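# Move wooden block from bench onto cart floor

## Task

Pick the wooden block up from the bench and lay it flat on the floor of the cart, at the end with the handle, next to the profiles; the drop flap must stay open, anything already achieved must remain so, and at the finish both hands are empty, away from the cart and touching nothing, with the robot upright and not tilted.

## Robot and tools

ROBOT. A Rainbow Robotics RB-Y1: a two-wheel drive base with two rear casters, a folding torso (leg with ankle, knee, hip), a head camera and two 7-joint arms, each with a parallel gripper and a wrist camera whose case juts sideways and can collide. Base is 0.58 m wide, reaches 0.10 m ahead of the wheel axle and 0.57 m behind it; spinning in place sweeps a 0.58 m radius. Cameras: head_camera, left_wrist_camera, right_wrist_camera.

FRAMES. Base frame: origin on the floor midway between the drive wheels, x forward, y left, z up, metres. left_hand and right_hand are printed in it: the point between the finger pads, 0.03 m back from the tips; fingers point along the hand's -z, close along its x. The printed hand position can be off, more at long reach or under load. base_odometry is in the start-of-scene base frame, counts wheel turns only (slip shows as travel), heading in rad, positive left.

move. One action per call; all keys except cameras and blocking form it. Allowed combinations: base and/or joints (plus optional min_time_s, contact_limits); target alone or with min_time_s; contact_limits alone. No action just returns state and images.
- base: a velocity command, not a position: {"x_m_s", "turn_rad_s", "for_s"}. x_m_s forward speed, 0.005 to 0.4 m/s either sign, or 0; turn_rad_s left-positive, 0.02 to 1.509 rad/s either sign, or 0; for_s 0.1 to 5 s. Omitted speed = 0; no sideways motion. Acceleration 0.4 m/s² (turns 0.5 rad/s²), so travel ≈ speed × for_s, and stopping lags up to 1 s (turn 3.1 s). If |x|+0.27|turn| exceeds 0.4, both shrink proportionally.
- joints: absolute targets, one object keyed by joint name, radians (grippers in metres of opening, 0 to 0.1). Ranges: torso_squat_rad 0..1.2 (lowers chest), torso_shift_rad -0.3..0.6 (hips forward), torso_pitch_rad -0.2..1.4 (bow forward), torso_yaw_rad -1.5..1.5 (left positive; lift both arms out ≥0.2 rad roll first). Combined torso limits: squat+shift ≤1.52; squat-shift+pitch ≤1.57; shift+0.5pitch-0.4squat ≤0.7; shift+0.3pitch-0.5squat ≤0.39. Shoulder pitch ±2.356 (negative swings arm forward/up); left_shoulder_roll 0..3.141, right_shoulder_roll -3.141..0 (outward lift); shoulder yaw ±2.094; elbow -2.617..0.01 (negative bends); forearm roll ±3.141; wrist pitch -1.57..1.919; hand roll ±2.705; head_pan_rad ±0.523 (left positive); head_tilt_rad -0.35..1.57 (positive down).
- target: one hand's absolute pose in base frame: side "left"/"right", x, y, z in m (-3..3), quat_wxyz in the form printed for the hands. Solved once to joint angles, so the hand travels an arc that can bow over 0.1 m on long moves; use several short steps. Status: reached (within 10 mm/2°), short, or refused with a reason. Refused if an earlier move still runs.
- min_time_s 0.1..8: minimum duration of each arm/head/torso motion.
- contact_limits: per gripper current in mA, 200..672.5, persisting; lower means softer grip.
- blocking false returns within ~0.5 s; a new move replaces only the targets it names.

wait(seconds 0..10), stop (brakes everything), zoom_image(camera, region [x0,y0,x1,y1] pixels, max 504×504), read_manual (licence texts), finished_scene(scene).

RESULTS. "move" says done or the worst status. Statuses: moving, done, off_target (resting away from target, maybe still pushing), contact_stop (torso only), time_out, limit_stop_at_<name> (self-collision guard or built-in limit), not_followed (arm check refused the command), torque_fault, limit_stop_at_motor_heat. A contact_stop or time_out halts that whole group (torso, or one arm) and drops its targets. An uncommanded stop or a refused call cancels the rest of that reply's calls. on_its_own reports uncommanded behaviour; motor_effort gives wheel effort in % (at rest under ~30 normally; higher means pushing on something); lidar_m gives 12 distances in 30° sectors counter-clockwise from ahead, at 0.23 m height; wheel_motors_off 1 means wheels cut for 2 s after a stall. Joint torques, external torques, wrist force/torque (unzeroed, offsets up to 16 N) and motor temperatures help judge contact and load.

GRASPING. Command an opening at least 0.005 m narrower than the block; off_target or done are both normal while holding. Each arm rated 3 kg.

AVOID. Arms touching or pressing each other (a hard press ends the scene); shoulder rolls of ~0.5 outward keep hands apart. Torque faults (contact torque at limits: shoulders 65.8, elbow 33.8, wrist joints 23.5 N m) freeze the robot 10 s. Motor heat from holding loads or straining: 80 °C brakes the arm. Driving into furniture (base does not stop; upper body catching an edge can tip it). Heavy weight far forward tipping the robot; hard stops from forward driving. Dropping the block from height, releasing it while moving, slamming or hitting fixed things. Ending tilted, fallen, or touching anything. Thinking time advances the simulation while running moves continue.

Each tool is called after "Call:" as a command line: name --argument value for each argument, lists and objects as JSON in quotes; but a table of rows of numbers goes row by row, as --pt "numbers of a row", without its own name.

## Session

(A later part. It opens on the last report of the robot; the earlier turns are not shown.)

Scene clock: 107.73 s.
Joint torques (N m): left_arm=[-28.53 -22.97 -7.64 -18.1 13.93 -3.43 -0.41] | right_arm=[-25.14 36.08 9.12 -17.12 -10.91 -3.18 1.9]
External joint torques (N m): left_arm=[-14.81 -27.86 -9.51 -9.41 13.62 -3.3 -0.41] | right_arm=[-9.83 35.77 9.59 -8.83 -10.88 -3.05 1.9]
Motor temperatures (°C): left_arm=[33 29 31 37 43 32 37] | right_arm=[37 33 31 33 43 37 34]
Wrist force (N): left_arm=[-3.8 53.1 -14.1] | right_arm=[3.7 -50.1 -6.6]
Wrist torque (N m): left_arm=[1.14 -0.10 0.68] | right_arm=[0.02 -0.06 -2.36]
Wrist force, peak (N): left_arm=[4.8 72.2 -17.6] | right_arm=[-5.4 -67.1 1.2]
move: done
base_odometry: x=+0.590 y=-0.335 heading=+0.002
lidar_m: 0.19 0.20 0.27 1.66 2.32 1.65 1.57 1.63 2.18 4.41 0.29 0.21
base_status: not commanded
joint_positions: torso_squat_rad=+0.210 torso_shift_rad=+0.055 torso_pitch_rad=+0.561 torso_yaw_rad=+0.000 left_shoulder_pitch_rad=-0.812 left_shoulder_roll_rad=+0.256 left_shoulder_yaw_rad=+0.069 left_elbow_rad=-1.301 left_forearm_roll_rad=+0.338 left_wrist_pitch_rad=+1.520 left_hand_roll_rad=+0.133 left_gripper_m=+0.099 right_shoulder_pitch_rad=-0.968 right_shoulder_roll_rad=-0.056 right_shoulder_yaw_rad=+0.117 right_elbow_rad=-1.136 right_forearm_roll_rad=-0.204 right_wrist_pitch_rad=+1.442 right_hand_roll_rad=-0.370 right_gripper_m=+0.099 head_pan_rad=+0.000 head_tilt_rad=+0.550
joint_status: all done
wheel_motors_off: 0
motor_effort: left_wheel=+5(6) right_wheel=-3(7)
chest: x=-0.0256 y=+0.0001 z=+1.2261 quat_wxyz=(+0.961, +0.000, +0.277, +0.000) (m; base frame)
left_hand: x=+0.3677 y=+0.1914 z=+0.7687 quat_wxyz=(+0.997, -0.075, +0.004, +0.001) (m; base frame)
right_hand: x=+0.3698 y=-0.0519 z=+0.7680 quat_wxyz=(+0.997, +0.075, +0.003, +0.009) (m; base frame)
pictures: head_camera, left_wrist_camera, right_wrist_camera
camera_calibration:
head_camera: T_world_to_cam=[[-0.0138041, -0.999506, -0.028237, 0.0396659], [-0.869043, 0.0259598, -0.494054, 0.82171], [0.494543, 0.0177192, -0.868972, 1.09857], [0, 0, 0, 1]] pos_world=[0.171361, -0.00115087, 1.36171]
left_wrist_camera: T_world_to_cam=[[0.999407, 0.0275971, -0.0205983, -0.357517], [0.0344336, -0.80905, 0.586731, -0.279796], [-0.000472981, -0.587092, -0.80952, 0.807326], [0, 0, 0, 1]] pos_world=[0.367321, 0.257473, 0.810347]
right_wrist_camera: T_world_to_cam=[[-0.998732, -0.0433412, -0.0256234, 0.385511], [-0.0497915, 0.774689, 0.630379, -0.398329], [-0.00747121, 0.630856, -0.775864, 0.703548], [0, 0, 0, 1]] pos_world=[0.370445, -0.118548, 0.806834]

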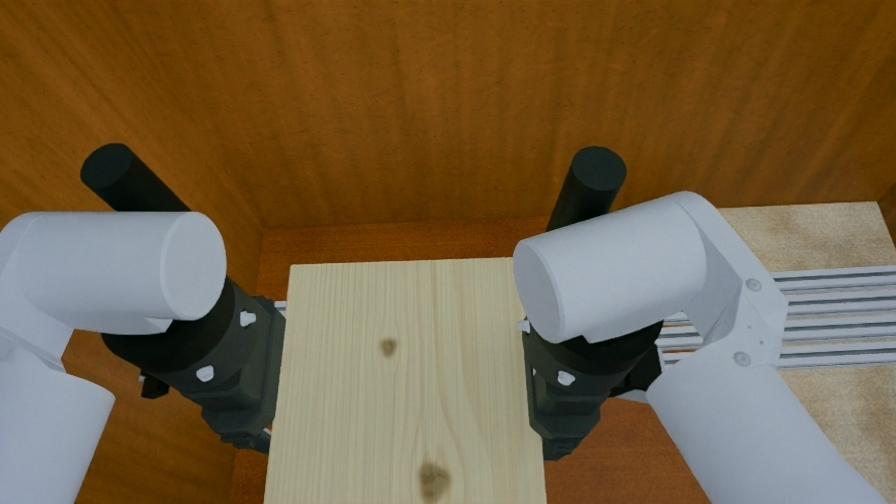

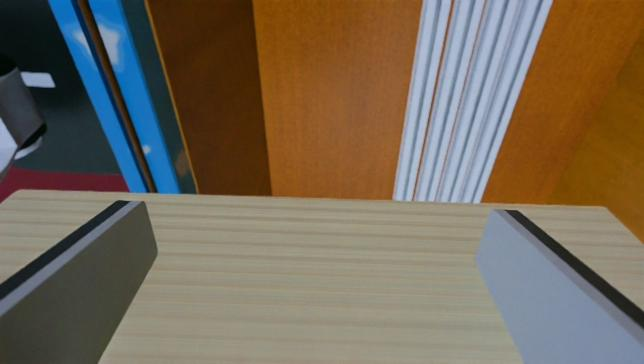

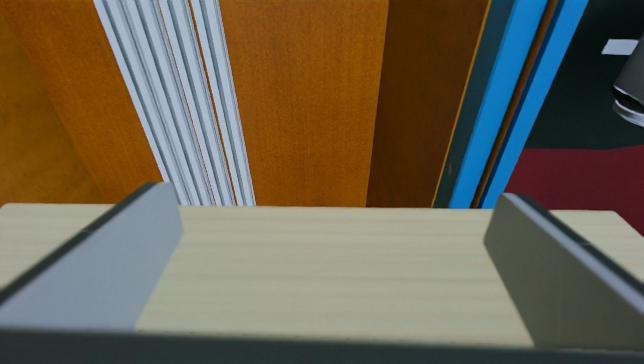

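Call:
move --base '{"x_m_s":0.05,"for_s":0.333}' --cameras '[]'

Call:
move --joints '{"torso_squat_rad":0.32,"torso_shift_rad":0.11,"torso_pitch_rad":0.67,"left_shoulder_pitch_rad":-0.725,"left_shoulder_roll_rad":0.216,"left_shoulder_yaw_rad":0.053,"left_elbow_rad":-1.274,"left_forearm_roll_rad":0.308,"left_wrist_pitch_rad":1.291,"left_hand_roll_rad":0.090,"right_shoulder_pitch_rad":-0.877,"right_shoulder_roll_rad":-0.035,"right_shoulder_yaw_rad":0.166,"right_elbow_rad":-1.111,"right_forearm_roll_rad":-0.147,"right_wrist_pitch_rad":1.225,"right_hand_roll_rad":-0.376}' --min_time_s 2.5

Scene clock: 112.20 s.
Joint torques (N m): left_arm=[-29.15 -23.06 -7.73 -17.59 14.02 -3.24 -0.53] | right_arm=[-26.06 35.53 9.3 -16.59 -11.09 -3.11 2.07]
External joint torques (N m): left_arm=[-15.43 -27.94 -9.6 -8.91 13.7 -3.12 -0.53] | right_arm=[-10.75 35.21 9.77 -8.31 -11.06 -2.98 2.07]
Motor temperatures (°C): left_arm=[33 29 31 38 43 33 37] | right_arm=[37 33 31 33 43 37 34]
Wrist force (N): left_arm=[-4.2 53.7 -14.8] | right_arm=[4.4 -50.0 -6.7]
Wrist torque (N m): left_arm=[1.10 -0.23 0.62] | right_arm=[0.02 0.06 -2.40]
Wrist force, peak (N): left_arm=[-4.0 54.2 -14.5] | right_arm=[3.9 -50.9 -6.4]
move: done
base_odometry: x=+0.607 y=-0.335 heading=+0.002
lidar_m: 0.17 0.18 0.26 1.65 2.33 1.66 1.59 1.65 2.20 0.82 0.27 0.19
base_status: done (sent for 0.33 of 0.33 s)
joint_positions: torso_squat_rad=+0.210 torso_shift_rad=+0.055 torso_pitch_rad=+0.561 torso_yaw_rad=+0.000 left_shoulder_pitch_rad=-0.812 left_shoulder_roll_rad=+0.256 left_shoulder_yaw_rad=+0.069 left_elbow_rad=-1.301 left_forearm_roll_rad=+0.338 left_wrist_pitch_rad=+1.520 left_hand_roll_rad=+0.133 left_gripper_m=+0.099 right_shoulder_pitch_rad=-0.967 right_shoulder_roll_rad=-0.056 right_shoulder_yaw_rad=+0.117 right_elbow_rad=-1.136 right_forearm_roll_rad=-0.204 right_wrist_pitch_rad=+1.442 right_hand_roll_rad=-0.370 right_gripper_m=+0.099 head_pan_rad=+0.000 head_tilt_rad=+0.550
joint_status: not commanded
wheel_motors_off: 0
motor_effort: left_wheel=+2(30) right_wheel=-1(19)
chest: x=-0.0256 y=+0.0001 z=+1.2261 quat_wxyz=(+0.961, +0.000, +0.277, +0.000) (m; base frame)
left_hand: x=+0.3677 y=+0.1914 z=+0.7686 quat_wxyz=(+0.997, -0.075, +0.004, +0.001) (m; base frame)
right_hand: x=+0.3697 y=-0.0519 z=+0.7679 quat_wxyz=(+0.997, +0.075, +0.003, +0.009) (m; base frame)
pictures: none
No camera images: "cameras" was empty.

Scene clock: 115.00 s.
Joint torques (N m): left_arm=[-18.74 -21.51 -11.97 -12.8 10.22 -1.26 -2.61] | right_arm=[-24.81 32.6 9.45 -18.78 -8.37 -4.91 2.01]
External joint torques (N m): left_arm=[-8.97 -25.06 -13.36 -4.63 9.92 -1.14 -2.61] | right_arm=[-13.26 30.69 9.39 -11.08 -8.34 -4.79 2.01]
Motor temperatures (°C): left_arm=[33 29 31 38 42 32 37] | right_arm=[37 33 31 33 42 37 34]
Wrist force (N): left_arm=[4.0 43.7 -9.6] | right_arm=[-2.9 -41.6 -13.2]
Wrist torque (N m): left_arm=[0.70 0.28 2.37] | right_arm=[-1.10 0.42 -2.36]
Wrist force, peak (N): left_arm=[1.1 54.6 -15.7] | right_arm=[-1.1 -50.2 -15.0]
move: done
base_odometry: x=+0.607 y=-0.335 heading=+0.002
lidar_m: 0.17 0.18 0.26 1.65 2.33 1.67 1.59 1.65 2.21 0.81 0.28 0.19
base_status: not commanded
joint_positions: torso_squat_rad=+0.320 torso_shift_rad=+0.110 torso_pitch_rad=+0.671 torso_yaw_rad=+0.000 left_shoulder_pitch_rad=-0.723 left_shoulder_roll_rad=+0.222 left_shoulder_yaw_rad=+0.057 left_elbow_rad=-1.273 left_forearm_roll_rad=+0.306 left_wrist_pitch_rad=+1.291 left_hand_roll_rad=+0.091 left_gripper_m=+0.099 right_shoulder_pitch_rad=-0.874 right_shoulder_roll_rad=-0.043 right_shoulder_yaw_rad=+0.164 right_elbow_rad=-1.108 right_forearm_roll_rad=-0.145 right_wrist_pitch_rad=+1.226 right_hand_roll_rad=-0.376 right_gripper_m=+0.099 head_pan_rad=+0.000 head_tilt_rad=+0.550
joint_status: all done
wheel_motors_off: 0
motor_effort: left_wheel=+2(5) right_wheel=-1(4)
chest: x=+0.0375 y=+0.0001 z=+1.1833 quat_wxyz=(+0.944, +0.000, +0.329, +0.000) (m; base frame)
left_hand: x=+0.3691 y=+0.1909 z=+0.6490 quat_wxyz=(+0.997, -0.076, +0.002, +0.002) (m; base frame)
right_hand: x=+0.3682 y=-0.0522 z=+0.6475 quat_wxyz=(+0.997, +0.075, +0.005, +0.007) (m; base frame)
pictures: head_camera, left_wrist_camera, right_wrist_camera
camera_calibration:
head_camera: T_world_to_cam=[[-0.0168224, -0.999506, -0.0265523, 0.0374476], [-0.918034, 0.0259618, -0.39565, 0.740784], [0.396144, 0.0177202, -0.918017, 1.09186], [0, 0, 0, 1]] pos_world=[0.248162, -0.00115087, 1.29643]
left_wrist_camera: T_world_to_cam=[[0.999442, 0.0291375, -0.0163541, -0.364417], [0.0331801, -0.807741, 0.588602, -0.211035], [0.00394051, -0.588816, -0.808257, 0.708054], [0, 0, 0, 1]] pos_world=[0.368425, 0.25707, 0.690546]
right_wrist_camera: T_world_to_cam=[[-0.999001, -0.0387851, -0.0221906, 0.378888], [-0.0440975, 0.775486, 0.629823, -0.324004], [-0.00721925, 0.630172, -0.776422, 0.610458], [0, 0, 0, 1]] pos_world=[0.368628, -0.118737, 0.686446]

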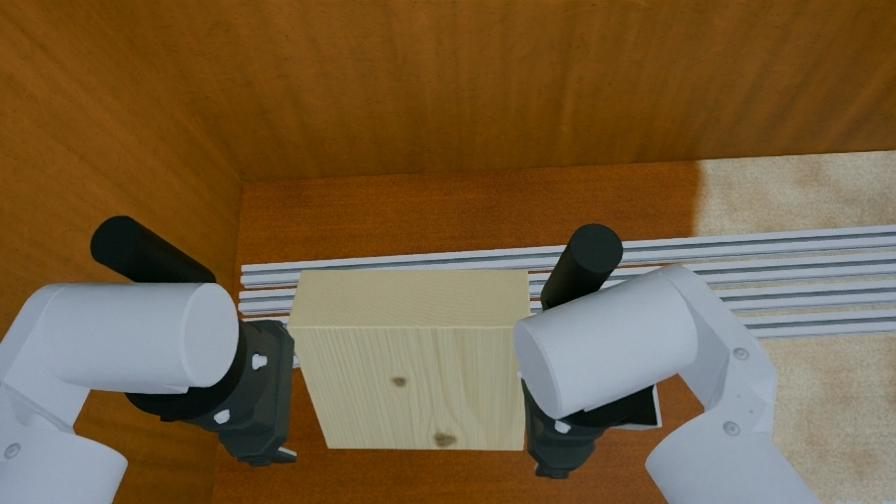

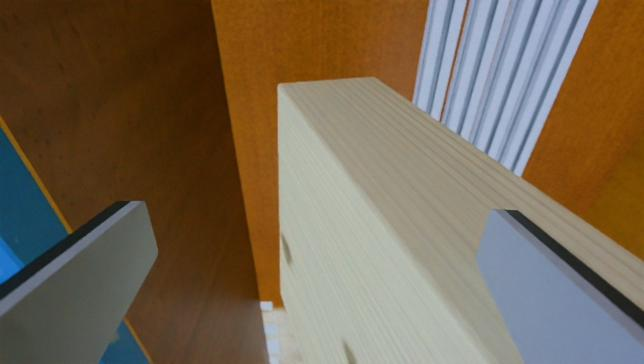

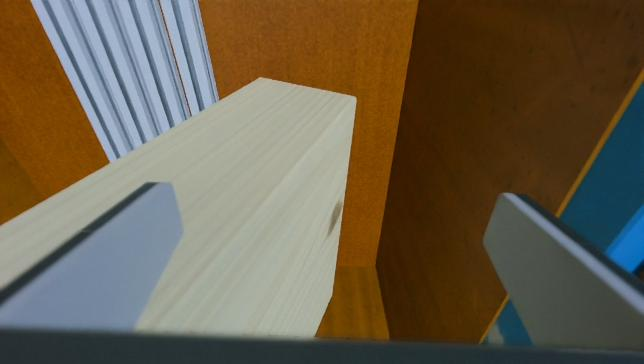

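Call:
move --joints '{"torso_squat_rad":0.43,"torso_shift_rad":0.165,"torso_pitch_rad":0.78,"left_shoulder_pitch_rad":-0.714,"left_shoulder_roll_rad":0.187,"left_shoulder_yaw_rad":0.055,"left_elbow_rad":-1.157,"left_forearm_roll_rad":0.294,"left_wrist_pitch_rad":1.058,"left_hand_roll_rad":0.038,"right_shoulder_pitch_rad":-0.873,"right_shoulder_roll_rad":-0.020,"right_shoulder_yaw_rad":0.185,"right_elbow_rad":-0.979,"right_forearm_roll_rad":-0.1,"right_wrist_pitch_rad":0.989,"right_hand_roll_rad":-0.379}' --min_time_s 3

Scene clock: 123.33 s.
Joint torques (N m): left_arm=[-17.37 -33.23 -17.22 -11.75 11.98 0 -3.47] | right_arm=[-26.62 46.84 14.13 -21.76 -9.62 -7.21 2.86]
External joint torques (N m): left_arm=[-10.72 -35.75 -18.11 -4.6 11.7 0.11 -3.47] | right_arm=[-17.95 43.88 13.64 -15.12 -9.59 -7.09 2.86]
Motor temperatures (°C): left_arm=[33 29 31 37 42 32 37] | right_arm=[36 34 31 34 41 37 34]
Wrist force (N): left_arm=[6.2 60.3 -6.0] | right_arm=[-5.5 -58.2 -13.8]
Wrist torque (N m): left_arm=[0.87 0.08 3.24] | right_arm=[-1.49 0.37 -3.31]
Wrist force, peak (N): left_arm=[6.2 60.5 -6.3] | right_arm=[-5.6 -58.8 -14.0]
move: done
base_odometry: x=+0.607 y=-0.335 heading=+0.002
lidar_m: 0.17 0.17 0.25 1.65 2.35 1.67 1.59 1.66 2.20 0.83 0.28 0.19
base_status: not commanded
joint_positions: torso_squat_rad=+0.430 torso_shift_rad=+0.165 torso_pitch_rad=+0.781 torso_yaw_rad=+0.000 left_shoulder_pitch_rad=-0.711 left_shoulder_roll_rad=+0.196 left_shoulder_yaw_rad=+0.060 left_elbow_rad=-1.156 left_forearm_roll_rad=+0.291 left_wrist_pitch_rad=+1.058 left_hand_roll_rad=+0.039 left_gripper_m=+0.099 right_shoulder_pitch_rad=-0.868 right_shoulder_roll_rad=-0.031 right_shoulder_yaw_rad=+0.181 right_elbow_rad=-0.975 right_forearm_roll_rad=-0.098 right_wrist_pitch_rad=+0.991 right_hand_roll_rad=-0.380 right_gripper_m=+0.099 head_pan_rad=+0.000 head_tilt_rad=+0.550
joint_status: all done
wheel_motors_off: 0
motor_effort: left_wheel=+3(3) right_wheel=-3(4)
chest: x=+0.0945 y=+0.0001 z=+1.1280 quat_wxyz=(+0.925, +0.000, +0.381, +0.000) (m; base frame)
left_hand: x=+0.3682 y=+0.1884 z=+0.5300 quat_wxyz=(+0.997, -0.078, +0.002, +0.002) (m; base frame)
right_hand: x=+0.3658 y=-0.0505 z=+0.5286 quat_wxyz=(+0.997, +0.076, +0.006, +0.009) (m; base frame)
pictures: head_camera, left_wrist_camera, right_wrist_camera
camera_calibration:
head_camera: T_world_to_cam=[[-0.0196348, -0.999506, -0.0245443, 0.0349366], [-0.955898, 0.0259621, -0.292548, 0.658489], [0.293041, 0.0177178, -0.955936, 1.07093], [0, 0, 0, 1]] pos_world=[0.316309, -0.00115086, 1.21723]
left_wrist_camera: T_world_to_cam=[[0.999403, 0.0297983, -0.0175007, -0.364798], [0.0343768, -0.805565, 0.591509, -0.14538], [0.00352802, -0.591757, -0.806108, 0.609896], [0, 0, 0, 1]] pos_world=[0.367426, 0.254668, 0.571252]
right_wrist_camera: T_world_to_cam=[[-0.998894, -0.0428231, -0.0194055, 0.372308], [-0.0454493, 0.773912, 0.63166, -0.251114], [-0.0120315, 0.631844, -0.775002, 0.518205], [0, 0, 0, 1]] pos_world=[0.366718, -0.117141, 0.567454]

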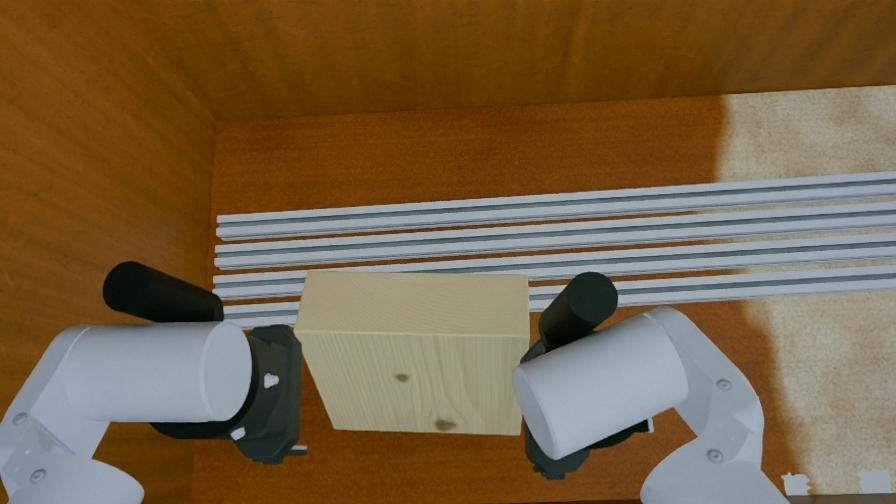

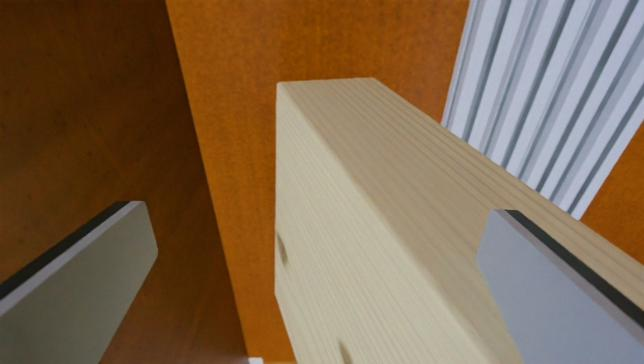

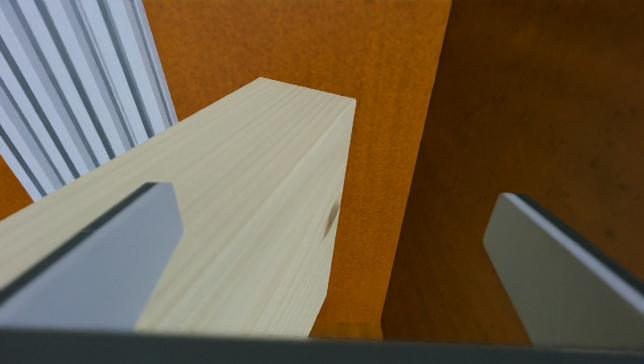

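Call:
move --joints '{"torso_squat_rad":0.32,"torso_shift_rad":0.11,"torso_pitch_rad":0.67,"left_shoulder_pitch_rad":-0.725,"left_shoulder_roll_rad":0.209,"left_shoulder_yaw_rad":0.053,"left_elbow_rad":-1.274,"left_forearm_roll_rad":0.308,"left_wrist_pitch_rad":1.291,"left_hand_roll_rad":0.090,"right_shoulder_pitch_rad":-0.877,"right_shoulder_roll_rad":-0.028,"right_shoulder_yaw_rad":0.166,"right_elbow_rad":-1.111,"right_forearm_roll_rad":-0.147,"right_wrist_pitch_rad":1.225,"right_hand_roll_rad":-0.372}' --min_time_s 2.5 --cameras '[]'

Call:
move --joints '{"torso_squat_rad":0.21,"torso_shift_rad":0.055,"torso_pitch_rad":0.56,"left_shoulder_pitch_rad":-0.816,"left_shoulder_roll_rad":0.243,"left_shoulder_yaw_rad":0.066,"left_elbow_rad":-1.303,"left_forearm_roll_rad":0.341,"left_wrist_pitch_rad":1.519,"left_hand_roll_rad":0.133,"right_shoulder_pitch_rad":-0.970,"right_shoulder_roll_rad":-0.041,"right_shoulder_yaw_rad":0.120,"right_elbow_rad":-1.138,"right_forearm_roll_rad":-0.207,"right_wrist_pitch_rad":1.441,"right_hand_roll_rad":-0.370}' --min_time_s 2.5

Scene clock: 165.07 s.
Joint torques (N m): left_arm=[-23.46 -30.8 -18.32 -15.6 15.37 -0.33 -3.04] | right_arm=[-32.73 41.17 10.49 -22.92 -12.51 -6.37 3.47]
External joint torques (N m): left_arm=[-13.72 -34.26 -19.66 -7.43 15.06 -0.21 -3.04] | right_arm=[-21.23 39.15 10.39 -15.24 -12.47 -6.25 3.47]
Motor temperatures (°C): left_arm=[32 30 32 37 41 32 38] | right_arm=[36 37 32 35 41 39 34]
Wrist force (N): left_arm=[5.9 61.5 -6.3] | right_arm=[-3.7 -60.5 -11.0]
Wrist torque (N m): left_arm=[1.20 0.14 3.37] | right_arm=[-1.25 0.34 -3.41]
Wrist force, peak (N): left_arm=[5.3 64.6 -7.8] | right_arm=[-4.3 -62.3 -10.2]
move: done
base_odometry: x=+0.607 y=-0.335 heading=+0.002
lidar_m: 0.17 0.17 0.25 1.65 2.33 1.66 1.58 1.64 2.20 0.83 0.28 0.19
base_status: not commanded
joint_positions: torso_squat_rad=+0.320 torso_shift_rad=+0.110 torso_pitch_rad=+0.671 torso_yaw_rad=+0.000 left_shoulder_pitch_rad=-0.721 left_shoulder_roll_rad=+0.217 left_shoulder_yaw_rad=+0.058 left_elbow_rad=-1.272 left_forearm_roll_rad=+0.304 left_wrist_pitch_rad=+1.291 left_hand_roll_rad=+0.091 left_gripper_m=+0.099 right_shoulder_pitch_rad=-0.872 right_shoulder_roll_rad=-0.038 right_shoulder_yaw_rad=+0.163 right_elbow_rad=-1.107 right_forearm_roll_rad=-0.144 right_wrist_pitch_rad=+1.227 right_hand_roll_rad=-0.373 right_gripper_m=+0.099 head_pan_rad=+0.000 head_tilt_rad=+0.550
joint_status: all done
wheel_motors_off: 0
motor_effort: left_wheel=+2(3) right_wheel=-1(4)
chest: x=+0.0375 y=+0.0001 z=+1.1833 quat_wxyz=(+0.944, +0.000, +0.329, +0.000) (m; base frame)
left_hand: x=+0.3678 y=+0.1892 z=+0.6483 quat_wxyz=(+0.997, -0.078, +0.003, +0.003) (m; base frame)
right_hand: x=+0.3659 y=-0.0501 z=+0.6469 quat_wxyz=(+0.997, +0.076, +0.006, +0.009) (m; base frame)
pictures: none
No camera images: "cameras" was empty.

Scene clock: 167.87 s.
Joint torques (N m): left_arm=[-29.43 -31.68 -13.11 -17.31 18.06 -1.48 -3.45] | right_arm=[-37.3 41.59 8.2 -23 -14.95 -6.41 3.68]
External joint torques (N m): left_arm=[-15.72 -36.5 -14.95 -8.62 17.74 -1.35 -3.45] | right_arm=[-22.06 41.16 8.64 -14.72 -14.91 -6.29 3.67]
Motor temperatures (°C): left_arm=[32 30 32 37 41 32 38] | right_arm=[36 37 32 35 41 39 34]
Wrist force (N): left_arm=[4.2 66.3 -7.7] | right_arm=[-3.4 -64.7 -10.1]
Wrist torque (N m): left_arm=[1.40 0.03 3.63] | right_arm=[-1.04 0.23 -3.64]
Wrist force, peak (N): left_arm=[3.5 69.0 -9.5] | right_arm=[-3.2 -66.4 -7.8]
move: done
base_odometry: x=+0.607 y=-0.335 heading=+0.002
lidar_m: 0.18 0.18 0.26 1.66 2.34 1.65 1.59 1.66 2.21 0.82 0.26 0.19
base_status: not commanded
joint_positions: torso_squat_rad=+0.210 torso_shift_rad=+0.055 torso_pitch_rad=+0.561 torso_yaw_rad=+0.000 left_shoulder_pitch_rad=-0.812 left_shoulder_roll_rad=+0.252 left_shoulder_yaw_rad=+0.070 left_elbow_rad=-1.301 left_forearm_roll_rad=+0.337 left_wrist_pitch_rad=+1.519 left_hand_roll_rad=+0.134 left_gripper_m=+0.099 right_shoulder_pitch_rad=-0.965 right_shoulder_roll_rad=-0.051 right_shoulder_yaw_rad=+0.118 right_elbow_rad=-1.134 right_forearm_roll_rad=-0.203 right_wrist_pitch_rad=+1.443 right_hand_roll_rad=-0.371 right_gripper_m=+0.099 head_pan_rad=+0.000 head_tilt_rad=+0.550
joint_status: all done
wheel_motors_off: 0
motor_effort: left_wheel=+1(2) right_wheel=-2(4)
chest: x=-0.0255 y=+0.0001 z=+1.2261 quat_wxyz=(+0.961, +0.000, +0.277, +0.000) (m; base frame)
left_hand: x=+0.3674 y=+0.1897 z=+0.7684 quat_wxyz=(+0.997, -0.077, +0.004, +0.002) (m; base frame)
right_hand: x=+0.3669 y=-0.0502 z=+0.7665 quat_wxyz=(+0.997, +0.076, +0.006, +0.009) (m; base frame)
pictures: head_camera, left_wrist_camera, right_wrist_camera
camera_calibration:
head_camera: T_world_to_cam=[[-0.0138105, -0.999506, -0.0282343, 0.0396618], [-0.869154, 0.02596, -0.49386, 0.821502], [0.494349, 0.0177195, -0.869083, 1.09861], [0, 0, 0, 1]] pos_world=[0.171461, -0.00115087, 1.36161]
left_wrist_camera: T_world_to_cam=[[0.999358, 0.0288975, -0.0211988, -0.356918], [0.0358392, -0.807237, 0.589139, -0.283578], [-0.0000877658, -0.58952, -0.807754, 0.805012], [0, 0, 0, 1]] pos_world=[0.366923, 0.25597, 0.809752]
right_wrist_camera: T_world_to_cam=[[-0.998846, -0.0438921, -0.0195185, 0.378085], [-0.0463435, 0.773593, 0.631986, -0.401533], [-0.0126399, 0.632161, -0.774734, 0.702449], [0, 0, 0, 1]] pos_world=[0.367919, -0.116843, 0.805354]

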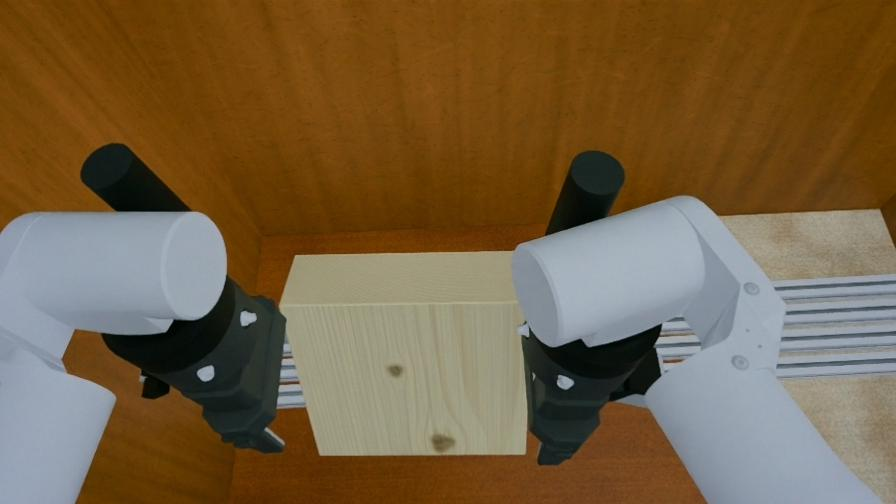

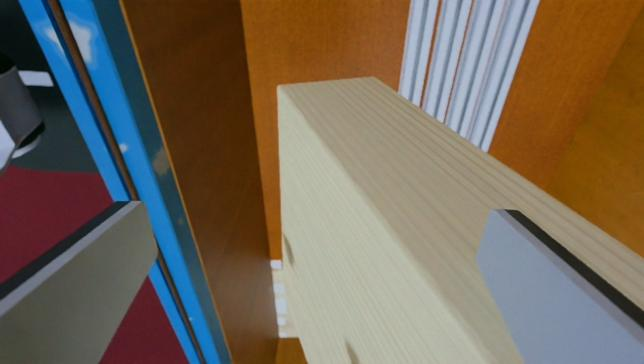

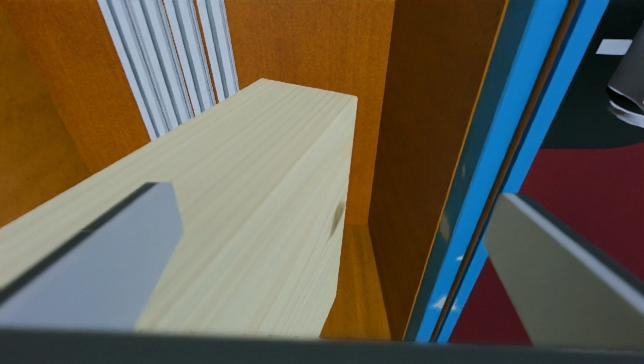

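Call:
move --joints '{"torso_squat_rad":0.1,"torso_shift_rad":0,"torso_pitch_rad":0.4,"left_shoulder_pitch_rad":-1.001,"left_shoulder_roll_rad":0.288,"left_shoulder_yaw_rad":0.091,"left_elbow_rad":-1.173,"left_forearm_roll_rad":0.38,"left_wrist_pitch_rad":1.685,"left_hand_roll_rad":0.153,"right_shoulder_pitch_rad":-1.165,"right_shoulder_roll_rad":-0.068,"right_shoulder_yaw_rad":0.048,"right_elbow_rad":-0.996,"right_forearm_roll_rad":-0.277,"right_wrist_pitch_rad":1.589,"right_hand_roll_rad":-0.361}' --min_time_s 2.5 --cameras '["head_camera"]'

Call:
move --joints '{"torso_pitch_rad":0.22}' --min_time_s 1.5 --cameras '["head_camera","left_wrist_camera"]'

Scene clock: 173.90 s.
Joint torques (N m): left_arm=[-35.44 -31.71 -6.86 -15.51 18.92 -2.08 -3.53] | right_arm=[-44.76 38.84 2.52 -22.85 -16.36 -6.95 3.76]
External joint torques (N m): left_arm=[-16.24 -38.55 -9.05 -6.68 18.62 -1.85 -3.52] | right_arm=[-24.48 41.48 3.56 -14.34 -16.36 -6.74 3.76]
Motor temperatures (°C): left_arm=[32 30 32 37 43 32 38] | right_arm=[37 37 32 36 43 39 34]
Wrist force (N): left_arm=[3.3 68.2 -5.5] | right_arm=[-3.6 -67.0 -10.9]
Wrist torque (N m): left_arm=[1.33 0.00 3.75] | right_arm=[-1.47 0.35 -3.75]
Wrist force, peak (N): left_arm=[4.0 83.5 -6.8] | right_arm=[-4.1 -81.2 -6.7]
move: done
base_odometry: x=+0.607 y=-0.335 heading=+0.002
lidar_m: 0.17 0.18 0.26 1.65 2.35 1.66 1.58 1.66 2.21 0.83 0.27 0.19
base_status: not commanded
joint_positions: torso_squat_rad=+0.100 torso_shift_rad=+0.000 torso_pitch_rad=+0.401 torso_yaw_rad=+0.000 left_shoulder_pitch_rad=-0.997 left_shoulder_roll_rad=+0.297 left_shoulder_yaw_rad=+0.094 left_elbow_rad=-1.171 left_forearm_roll_rad=+0.375 left_wrist_pitch_rad=+1.685 left_hand_roll_rad=+0.154 left_gripper_m=+0.099 right_shoulder_pitch_rad=-1.159 right_shoulder_roll_rad=-0.078 right_shoulder_yaw_rad=+0.047 right_elbow_rad=-0.993 right_forearm_roll_rad=-0.273 right_wrist_pitch_rad=+1.591 right_hand_roll_rad=-0.362 right_gripper_m=+0.099 head_pan_rad=+0.000 head_tilt_rad=+0.550
joint_status: all done
wheel_motors_off: 0
motor_effort: left_wheel=+2(3) right_wheel=-2(4)
chest: x=-0.1070 y=+0.0001 z=+1.2619 quat_wxyz=(+0.980, +0.000, +0.199, +0.000) (m; base frame)
left_hand: x=+0.3722 y=+0.1902 z=+0.9164 quat_wxyz=(+0.997, -0.076, -0.022, +0.001) (m; base frame)
right_hand: x=+0.3713 y=-0.0508 z=+0.9149 quat_wxyz=(+0.997, +0.075, -0.020, +0.011) (m; base frame)
pictures: head_camera
camera_calibration:
head_camera: T_world_to_cam=[[-0.00913741, -0.999506, -0.0300748, 0.0423693], [-0.779392, 0.0259613, -0.625999, 0.944762], [0.62647, 0.0177201, -0.779244, 1.07065], [0, 0, 0, 1]] pos_world=[0.065996, -0.00115087, 1.42699]

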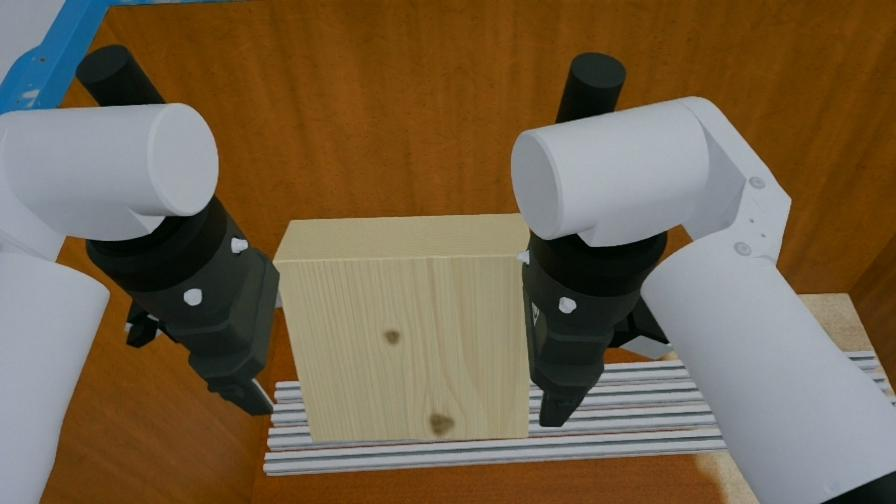

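Scene clock: 175.70 s.
Joint torques (N m): left_arm=[-37.09 -31.17 -7.02 -15.96 18.7 -3.05 -3.49] | right_arm=[-46.22 37.57 2.52 -23.65 -16.07 -7.77 3.79]
External joint torques (N m): left_arm=[-15.52 -38.6 -9.39 -7.03 18.46 -2.47 -3.47] | right_arm=[-24.03 41.65 3.98 -14.98 -16.19 -7.24 3.78]
Motor temperatures (°C): left_arm=[33 30 32 37 43 32 38] | right_arm=[37 37 32 36 43 39 34]
Wrist force (N): left_arm=[0.5 68.1 -5.1] | right_arm=[-6.4 -66.6 -10.4]
Wrist torque (N m): left_arm=[1.31 -0.01 3.75] | right_arm=[-1.56 0.53 -3.70]
Wrist force, peak (N): left_arm=[3.0 69.0 -5.4] | right_arm=[-6.5 -67.0 -10.6]
move: done
base_odometry: x=+0.607 y=-0.335 heading=+0.002
lidar_m: 0.17 0.19 0.25 1.66 2.33 1.67 1.59 1.65 2.21 0.83 0.27 0.19
base_status: not commanded
joint_positions: torso_squat_rad=+0.100 torso_shift_rad=+0.000 torso_pitch_rad=+0.221 torso_yaw_rad=+0.000 left_shoulder_pitch_rad=-0.997 left_shoulder_roll_rad=+0.297 left_shoulder_yaw_rad=+0.094 left_elbow_rad=-1.171 left_forearm_roll_rad=+0.375 left_wrist_pitch_rad=+1.686 left_hand_roll_rad=+0.154 left_gripper_m=+0.099 right_shoulder_pitch_rad=-1.159 right_shoulder_roll_rad=-0.078 right_shoulder_yaw_rad=+0.047 right_elbow_rad=-0.992 right_forearm_roll_rad=-0.273 right_wrist_pitch_rad=+1.591 right_hand_roll_rad=-0.362 right_gripper_m=+0.099 head_pan_rad=+0.000 head_tilt_rad=+0.550
joint_status: all done
wheel_motors_off: 0
motor_effort: left_wheel=+2(2) right_wheel=-2(4)
chest: x=-0.1600 y=+0.0001 z=+1.2789 quat_wxyz=(+0.994, +0.000, +0.110, +0.000) (m; base frame)
left_hand: x=+0.3733 y=+0.1902 z=+1.0249 quat_wxyz=(+0.991, -0.076, -0.112, -0.006) (m; base frame)
right_hand: x=+0.3728 y=-0.0508 z=+1.0231 quat_wxyz=(+0.991, +0.074, -0.109, +0.018) (m; base frame)
pictures: head_camera, left_wrist_camera
camera_calibration:
head_camera: T_world_to_cam=[[-0.00360422, -0.999506, -0.0312226, 0.0447518], [-0.654738, 0.0259585, -0.75541, 1.09962], [0.755848, 0.0177199, -0.654508, 0.978344], [0, 0, 0, 1]] pos_world=[-0.0193577, -0.00115088, 1.47239]
left_wrist_camera: T_world_to_cam=[[0.977329, 0.029834, 0.209615, -0.585938], [-0.0998694, -0.808009, 0.580643, -0.375051], [0.186694, -0.588414, -0.786711, 0.921009], [0, 0, 0, 1]] pos_world=[0.363251, 0.25637, 1.06516]

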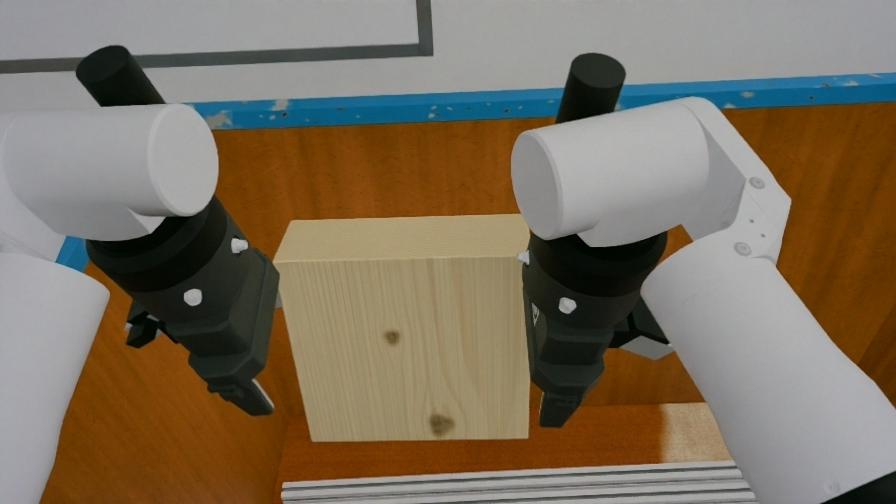

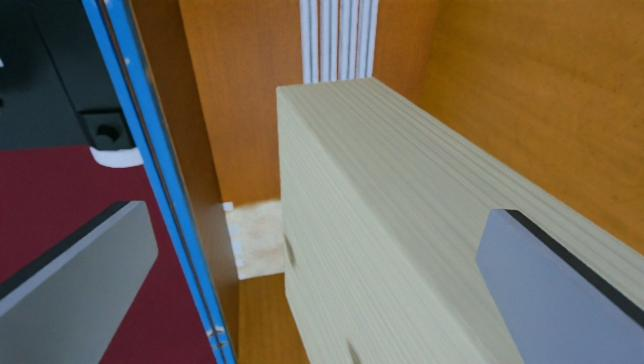

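Call:
move --base '{"x_m_s":-0.25,"for_s":2.4}' --cameras '[]'

Call:
move --base '{"turn_rad_s":0.5,"for_s":3.142}' --cameras '["head_camera"]'

Call:
move --base '{"x_m_s":0.35,"for_s":4.2}' --cameras '[]'

Call:
move --base '{"turn_rad_s":-0.5,"for_s":3.142}' --joints '{"head_tilt_rad":0.75}' --cameras '["head_camera","left_wrist_camera"]'

Scene clock: 182.03 s.
Joint torques (N m): left_arm=[-37.55 -31.19 -6.64 -16.51 18.59 -3.55 -3.58] | right_arm=[-46.24 37.96 2.49 -24.19 -15.87 -8.06 3.74]
External joint torques (N m): left_arm=[-15.97 -38.62 -9.01 -7.59 18.35 -2.97 -3.56] | right_arm=[-24.05 42.04 3.96 -15.52 -15.99 -7.54 3.73]
Motor temperatures (°C): left_arm=[33 30 32 37 44 32 38] | right_arm=[38 36 32 36 44 39 35]
Wrist force (N): left_arm=[0.6 67.5 -5.1] | right_arm=[-6.3 -66.3 -10.9]
Wrist torque (N m): left_arm=[1.44 0.02 3.74] | right_arm=[-1.60 0.47 -3.72]
Wrist force, peak (N): left_arm=[-0.2 69.0 -5.2] | right_arm=[-7.7 -67.0 -10.4]
move: done
base_odometry: x=+0.007 y=-0.337 heading=+0.003
lidar_m: 0.77 0.81 1.86 4.37 1.46 1.03 0.99 1.04 1.38 3.51 1.15 0.82
base_status: done (sent for 2.4 of 2.4 s)
joint_positions: torso_squat_rad=+0.100 torso_shift_rad=+0.000 torso_pitch_rad=+0.221 torso_yaw_rad=+0.000 left_shoulder_pitch_rad=-0.997 left_shoulder_roll_rad=+0.297 left_shoulder_yaw_rad=+0.094 left_elbow_rad=-1.171 left_forearm_roll_rad=+0.375 left_wrist_pitch_rad=+1.686 left_hand_roll_rad=+0.154 left_gripper_m=+0.099 right_shoulder_pitch_rad=-1.159 right_shoulder_roll_rad=-0.078 right_shoulder_yaw_rad=+0.047 right_elbow_rad=-0.992 right_forearm_roll_rad=-0.273 right_wrist_pitch_rad=+1.591 right_hand_roll_rad=-0.362 right_gripper_m=+0.099 head_pan_rad=+0.000 head_tilt_rad=+0.550
joint_status: not commanded
wheel_motors_off: 0
motor_effort: left_wheel=+12(49) right_wheel=-12(24)
chest: x=-0.1600 y=+0.0001 z=+1.2789 quat_wxyz=(+0.994, +0.000, +0.110, +0.000) (m; base frame)
left_hand: x=+0.3733 y=+0.1902 z=+1.0248 quat_wxyz=(+0.991, -0.076, -0.112, -0.006) (m; base frame)
right_hand: x=+0.3727 y=-0.0508 z=+1.0232 quat_wxyz=(+0.991, +0.074, -0.109, +0.018) (m; base frame)
pictures: none
No camera images: "cameras" was empty.

Scene clock: 186.50 s.
Joint torques (N m): left_arm=[-37.26 -30.92 -6.78 -16.38 18.51 -3.51 -3.53] | right_arm=[-46.27 37.89 2.34 -24.1 -15.88 -8.04 3.75]
External joint torques (N m): left_arm=[-15.69 -38.35 -9.16 -7.45 18.27 -2.92 -3.51] | right_arm=[-24.07 41.98 3.81 -15.44 -16 -7.51 3.74]
Motor temperatures (°C): left_arm=[33 30 32 38 45 32 38] | right_arm=[38 36 31 36 45 39 35]
Wrist force (N): left_arm=[-0.2 67.5 -5.1] | right_arm=[-6.8 -66.2 -10.6]
Wrist torque (N m): left_arm=[1.39 -0.06 3.76] | right_arm=[-1.62 0.43 -3.70]
Wrist force, peak (N): left_arm=[0.6 69.0 -5.5] | right_arm=[-6.6 -67.2 -10.9]
move: done
base_odometry: x=+0.007 y=-0.337 heading=+1.569
lidar_m: 4.28 1.44 1.04 0.97 1.02 1.38 3.55 1.17 0.84 0.80 0.81 1.87
base_status: done (sent for 3.13 of 3.13 s)
joint_positions: torso_squat_rad=+0.100 torso_shift_rad=+0.000 torso_pitch_rad=+0.221 torso_yaw_rad=+0.000 left_shoulder_pitch_rad=-0.997 left_shoulder_roll_rad=+0.297 left_shoulder_yaw_rad=+0.094 left_elbow_rad=-1.171 left_forearm_roll_rad=+0.375 left_wrist_pitch_rad=+1.686 left_hand_roll_rad=+0.154 left_gripper_m=+0.099 right_shoulder_pitch_rad=-1.159 right_shoulder_roll_rad=-0.078 right_shoulder_yaw_rad=+0.047 right_elbow_rad=-0.992 right_forearm_roll_rad=-0.273 right_wrist_pitch_rad=+1.591 right_hand_roll_rad=-0.362 right_gripper_m=+0.099 head_pan_rad=+0.000 head_tilt_rad=+0.550
joint_status: not commanded
wheel_motors_off: 0
motor_effort: left_wheel=+2(48) right_wheel=+16(48)
chest: x=-0.1600 y=+0.0001 z=+1.2789 quat_wxyz=(+0.994, +0.000, +0.110, +0.000) (m; base frame)
left_hand: x=+0.3733 y=+0.1902 z=+1.0248 quat_wxyz=(+0.991, -0.076, -0.112, -0.006) (m; base frame)
right_hand: x=+0.3728 y=-0.0508 z=+1.0232 quat_wxyz=(+0.991, +0.074, -0.109, +0.018) (m; base frame)
pictures: head_camera
camera_calibration:
head_camera: T_world_to_cam=[[-0.00360252, -0.999506, -0.0312257, 0.0447564], [-0.654631, 0.0259622, -0.755503, 1.09975], [0.75594, 0.0177196, -0.654401, 0.978189], [0, 0, 0, 1]] pos_world=[-0.0193576, -0.00115087, 1.47239]

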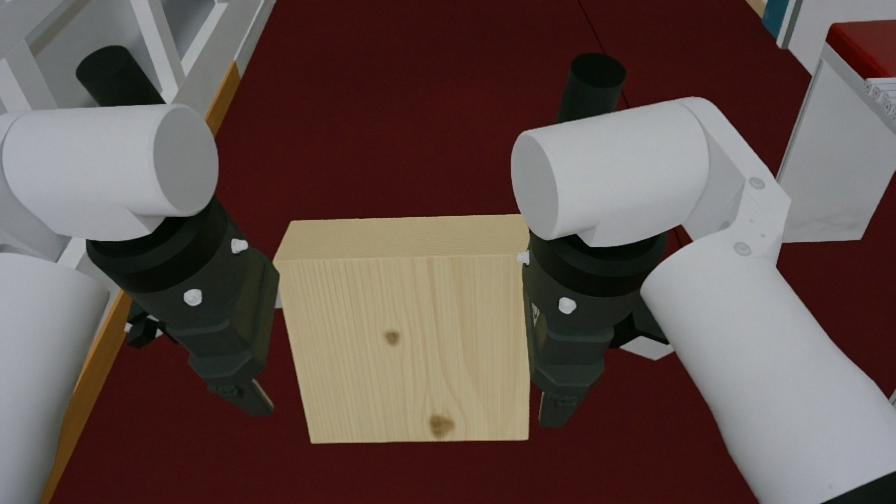

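Scene clock: 191.93 s.
Joint torques (N m): left_arm=[-37.15 -31.2 -6.88 -16.67 18.51 -3.25 -3.55] | right_arm=[-46 37.97 2.49 -24.08 -15.87 -7.89 3.72]
External joint torques (N m): left_arm=[-15.58 -38.63 -9.26 -7.74 18.27 -2.67 -3.54] | right_arm=[-23.81 42.05 3.96 -15.41 -15.99 -7.36 3.71]
Motor temperatures (°C): left_arm=[33 30 32 38 45 32 38] | right_arm=[38 36 31 36 46 39 35]
Wrist force (N): left_arm=[0.3 67.9 -4.9] | right_arm=[-7.2 -66.4 -10.4]
Wrist torque (N m): left_arm=[1.36 0.00 3.75] | right_arm=[-1.57 0.38 -3.74]
Wrist force, peak (N): left_arm=[0.8 69.2 -4.9] | right_arm=[-8.1 -67.2 -9.6]
move: done
base_odometry: x=+0.008 y=+1.133 heading=+1.570
lidar_m: 4.44 1.49 1.07 1.02 1.06 1.43 3.71 1.30 1.09 0.93 1.58 2.12
base_status: done (sent for 4.2 of 4.2 s)
joint_positions: torso_squat_rad=+0.100 torso_shift_rad=+0.000 torso_pitch_rad=+0.221 torso_yaw_rad=+0.000 left_shoulder_pitch_rad=-0.997 left_shoulder_roll_rad=+0.297 left_shoulder_yaw_rad=+0.094 left_elbow_rad=-1.171 left_forearm_roll_rad=+0.375 left_wrist_pitch_rad=+1.686 left_hand_roll_rad=+0.154 left_gripper_m=+0.099 right_shoulder_pitch_rad=-1.159 right_shoulder_roll_rad=-0.078 right_shoulder_yaw_rad=+0.047 right_elbow_rad=-0.992 right_forearm_roll_rad=-0.273 right_wrist_pitch_rad=+1.591 right_hand_roll_rad=-0.362 right_gripper_m=+0.099 head_pan_rad=+0.000 head_tilt_rad=+0.550
joint_status: not commanded
wheel_motors_off: 0
motor_effort: left_wheel=+13(40) right_wheel=-11(45)
chest: x=-0.1599 y=+0.0001 z=+1.2789 quat_wxyz=(+0.994, +0.000, +0.110, +0.000) (m; base frame)
left_hand: x=+0.3733 y=+0.1902 z=+1.0248 quat_wxyz=(+0.991, -0.076, -0.112, -0.006) (m; base frame)
right_hand: x=+0.3728 y=-0.0508 z=+1.0231 quat_wxyz=(+0.991, +0.074, -0.109, +0.018) (m; base frame)
pictures: none
No camera images: "cameras" was empty.

Scene clock: 196.43 s.
Joint torques (N m): left_arm=[-37 -31.35 -6.96 -16.57 18.61 -3.36 -3.56] | right_arm=[-46.04 37.9 2.39 -24.26 -15.84 -7.91 3.74]
External joint torques (N m): left_arm=[-15.43 -38.77 -9.33 -7.64 18.37 -2.78 -3.54] | right_arm=[-23.85 41.98 3.85 -15.59 -15.96 -7.39 3.73]
Motor temperatures (°C): left_arm=[34 30 32 38 46 32 38] | right_arm=[39 36 31 37 46 39 35]
Wrist force (N): left_arm=[0.2 67.5 -4.8] | right_arm=[-6.4 -66.6 -10.4]
Wrist torque (N m): left_arm=[1.39 0.05 3.76] | right_arm=[-1.56 0.56 -3.72]
Wrist force, peak (N): left_arm=[0.4 69.0 -4.6] | right_arm=[-6.5 -67.4 -10.9]
move: done
base_odometry: x=+0.008 y=+1.133 heading=+0.004
lidar_m: 0.94 1.58 2.12 4.46 1.52 1.07 1.02 1.07 1.43 3.60 1.30 1.08
base_status: done (sent for 3.13 of 3.13 s)
joint_positions: torso_squat_rad=+0.100 torso_shift_rad=+0.000 torso_pitch_rad=+0.221 torso_yaw_rad=+0.000 left_shoulder_pitch_rad=-0.997 left_shoulder_roll_rad=+0.297 left_shoulder_yaw_rad=+0.094 left_elbow_rad=-1.171 left_forearm_roll_rad=+0.375 left_wrist_pitch_rad=+1.686 left_hand_roll_rad=+0.154 left_gripper_m=+0.099 right_shoulder_pitch_rad=-1.159 right_shoulder_roll_rad=-0.078 right_shoulder_yaw_rad=+0.047 right_elbow_rad=-0.992 right_forearm_roll_rad=-0.273 right_wrist_pitch_rad=+1.591 right_hand_roll_rad=-0.362 right_gripper_m=+0.099 head_pan_rad=+0.000 head_tilt_rad=+0.750
joint_status: all done
wheel_motors_off: 0
motor_effort: left_wheel=+19(36) right_wheel=-1(43)
chest: x=-0.1599 y=+0.0001 z=+1.2789 quat_wxyz=(+0.994, +0.000, +0.110, +0.000) (m; base frame)
left_hand: x=+0.3733 y=+0.1902 z=+1.0248 quat_wxyz=(+0.991, -0.076, -0.112, -0.006) (m; base frame)
right_hand: x=+0.3728 y=-0.0508 z=+1.0231 quat_wxyz=(+0.991, +0.074, -0.109, +0.018) (m; base frame)
pictures: head_camera, left_wrist_camera
camera_calibration:
head_camera: T_world_to_cam=[[-0.00967823, -0.999504, -0.0299629, 0.0423211], [-0.791789, 0.0259606, -0.610242, 0.873385], [0.610718, 0.0178183, -0.791648, 1.16608], [0, 0, 0, 1]] pos_world=[-0.0202013, -0.00115112, 1.45737]
left_wrist_camera: T_world_to_cam=[[0.977387, 0.029891, 0.209335, -0.585654], [-0.0996636, -0.807991, 0.580705, -0.375138], [0.186498, -0.588436, -0.786741, 0.921038], [0, 0, 0, 1]] pos_world=[0.363251, 0.25637, 1.06506]

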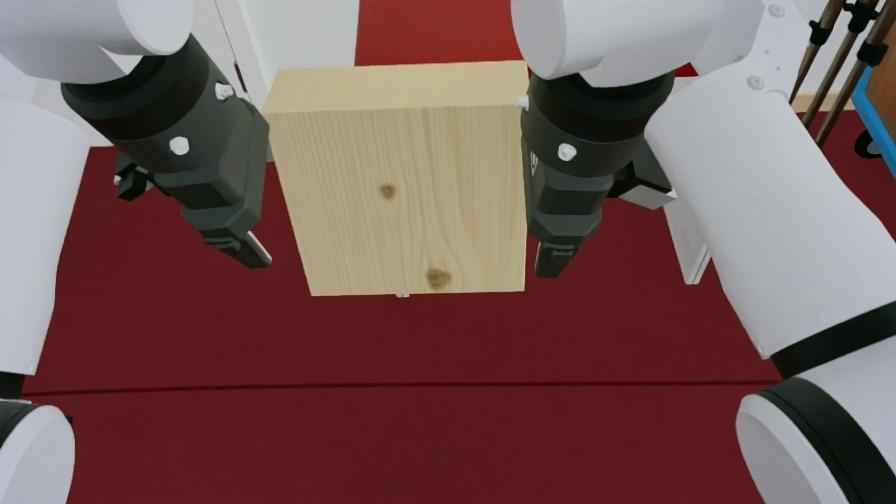

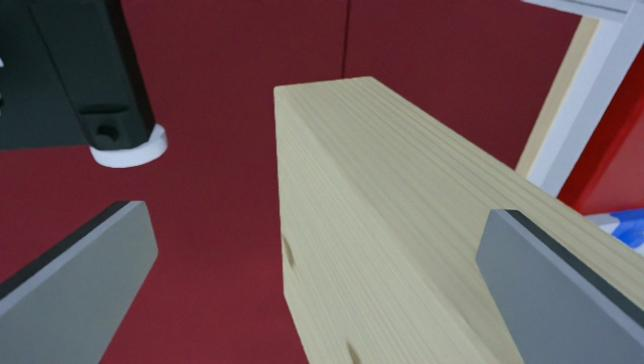

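Call:
move --base '{"x_m_s":0.25,"for_s":1.8}' --cameras '[]'

Call:
move --joints '{"torso_squat_rad":0.5}' --min_time_s 2 --cameras '["head_camera","left_wrist_camera"]'

Scene clock: 204.60 s.
Joint torques (N m): left_arm=[-37 -31.31 -6.98 -16.63 18.47 -3.28 -3.5] | right_arm=[-46.14 37.98 2.02 -24.22 -15.87 -7.85 3.68]
External joint torques (N m): left_arm=[-15.42 -38.74 -9.35 -7.7 18.22 -2.7 -3.49] | right_arm=[-23.94 42.06 3.48 -15.56 -15.99 -7.33 3.66]
Motor temperatures (°C): left_arm=[34 30 32 38 47 33 38] | right_arm=[39 36 31 37 47 39 35]
Wrist force (N): left_arm=[0.4 69.0 -4.4] | right_arm=[-6.9 -66.6 -10.4]
Wrist torque (N m): left_arm=[1.18 0.01 3.79] | right_arm=[-1.53 0.44 -3.75]
Wrist force, peak (N): left_arm=[0.4 69.0 -4.4] | right_arm=[-6.9 -66.9 -10.8]
move: done
base_odometry: x=+0.458 y=+1.135 heading=+0.004
lidar_m: 0.67 0.49 1.50 3.81 2.16 1.55 1.46 1.54 2.05 1.35 0.73 0.75
base_status: done (sent for 1.8 of 1.8 s)
joint_positions: torso_squat_rad=+0.100 torso_shift_rad=+0.000 torso_pitch_rad=+0.221 torso_yaw_rad=+0.000 left_shoulder_pitch_rad=-0.997 left_shoulder_roll_rad=+0.297 left_shoulder_yaw_rad=+0.094 left_elbow_rad=-1.171 left_forearm_roll_rad=+0.375 left_wrist_pitch_rad=+1.686 left_hand_roll_rad=+0.154 left_gripper_m=+0.099 right_shoulder_pitch_rad=-1.159 right_shoulder_roll_rad=-0.078 right_shoulder_yaw_rad=+0.047 right_elbow_rad=-0.992 right_forearm_roll_rad=-0.273 right_wrist_pitch_rad=+1.591 right_hand_roll_rad=-0.362 right_gripper_m=+0.099 head_pan_rad=+0.000 head_tilt_rad=+0.750
joint_status: not commanded
wheel_motors_off: 0
motor_effort: left_wheel=-5(47) right_wheel=+5(38)
chest: x=-0.1599 y=+0.0001 z=+1.2789 quat_wxyz=(+0.994, +0.000, +0.110, +0.000) (m; base frame)
left_hand: x=+0.3733 y=+0.1902 z=+1.0248 quat_wxyz=(+0.991, -0.076, -0.112, -0.006) (m; base frame)
right_hand: x=+0.3728 y=-0.0508 z=+1.0231 quat_wxyz=(+0.991, +0.074, -0.109, +0.018) (m; base frame)
pictures: none
No camera images: "cameras" was empty.

Scene clock: 206.90 s.
Joint torques (N m): left_arm=[-37.05 -31.17 -7.31 -16.45 18.57 -3.33 -3.52] | right_arm=[-45.93 37.62 2.1 -24.32 -15.91 -7.88 3.78]
External joint torques (N m): left_arm=[-15.47 -38.6 -9.68 -7.52 18.33 -2.75 -3.51] | right_arm=[-23.74 41.71 3.57 -15.66 -16.04 -7.35 3.77]
Motor temperatures (°C): left_arm=[34 30 32 38 47 33 38] | right_arm=[39 36 31 37 47 39 35]
Wrist force (N): left_arm=[-0.1 68.8 -5.7] | right_arm=[-7.4 -66.2 -11.4]
Wrist torque (N m): left_arm=[1.26 0.01 3.75] | right_arm=[-1.53 0.41 -3.73]
Wrist force, peak (N): left_arm=[0.4 68.9 -4.8] | right_arm=[-7.2 -66.9 -11.4]
move: done
base_odometry: x=+0.458 y=+1.135 heading=+0.004
lidar_m: 0.67 0.49 1.49 3.82 2.17 1.54 1.47 1.53 2.06 1.35 0.73 0.78
base_status: not commanded
joint_positions: torso_squat_rad=+0.500 torso_shift_rad=+0.000 torso_pitch_rad=+0.221 torso_yaw_rad=+0.000 left_shoulder_pitch_rad=-0.997 left_shoulder_roll_rad=+0.297 left_shoulder_yaw_rad=+0.094 left_elbow_rad=-1.171 left_forearm_roll_rad=+0.375 left_wrist_pitch_rad=+1.686 left_hand_roll_rad=+0.154 left_gripper_m=+0.099 right_shoulder_pitch_rad=-1.159 right_shoulder_roll_rad=-0.078 right_shoulder_yaw_rad=+0.047 right_elbow_rad=-0.992 right_forearm_roll_rad=-0.273 right_wrist_pitch_rad=+1.591 right_hand_roll_rad=-0.362 right_gripper_m=+0.099 head_pan_rad=+0.000 head_tilt_rad=+0.750
joint_status: all done
wheel_motors_off: 0
motor_effort: left_wheel=-5(6) right_wheel=+5(7)
chest: x=-0.1600 y=+0.0001 z=+1.1968 quat_wxyz=(+0.994, +0.000, +0.110, +0.000) (m; base frame)
left_hand: x=+0.3732 y=+0.1902 z=+0.9427 quat_wxyz=(+0.991, -0.076, -0.112, -0.006) (m; base frame)
right_hand: x=+0.3727 y=-0.0508 z=+0.9410 quat_wxyz=(+0.991, +0.074, -0.109, +0.018) (m; base frame)
pictures: head_camera, left_wrist_camera
camera_calibration:
head_camera: T_world_to_cam=[[-0.00967397, -0.999504, -0.0299651, 0.0398593], [-0.791704, 0.0259611, -0.610353, 0.823218], [0.610829, 0.017819, -0.791562, 1.10102], [0, 0, 0, 1]] pos_world=[-0.0204013, -0.00115112, 1.37517]
left_wrist_camera: T_world_to_cam=[[0.977341, 0.0299294, 0.209545, -0.56857], [-0.0997531, -0.808006, 0.580669, -0.3274], [0.186692, -0.588414, -0.786712, 0.85636], [0, 0, 0, 1]] pos_world=[0.363151, 0.25637, 0.98296]

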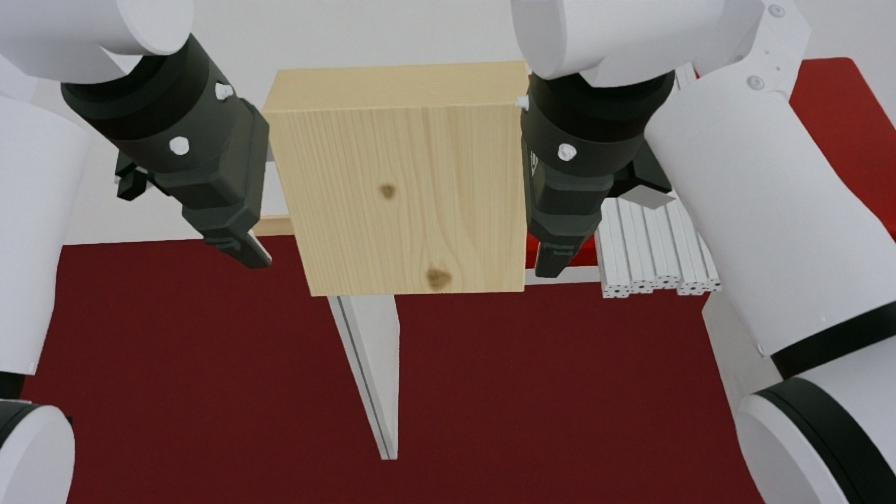

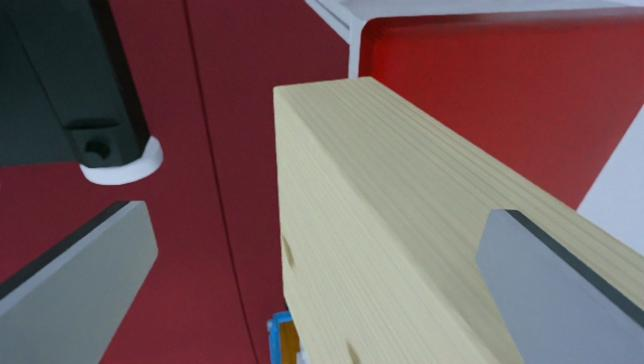

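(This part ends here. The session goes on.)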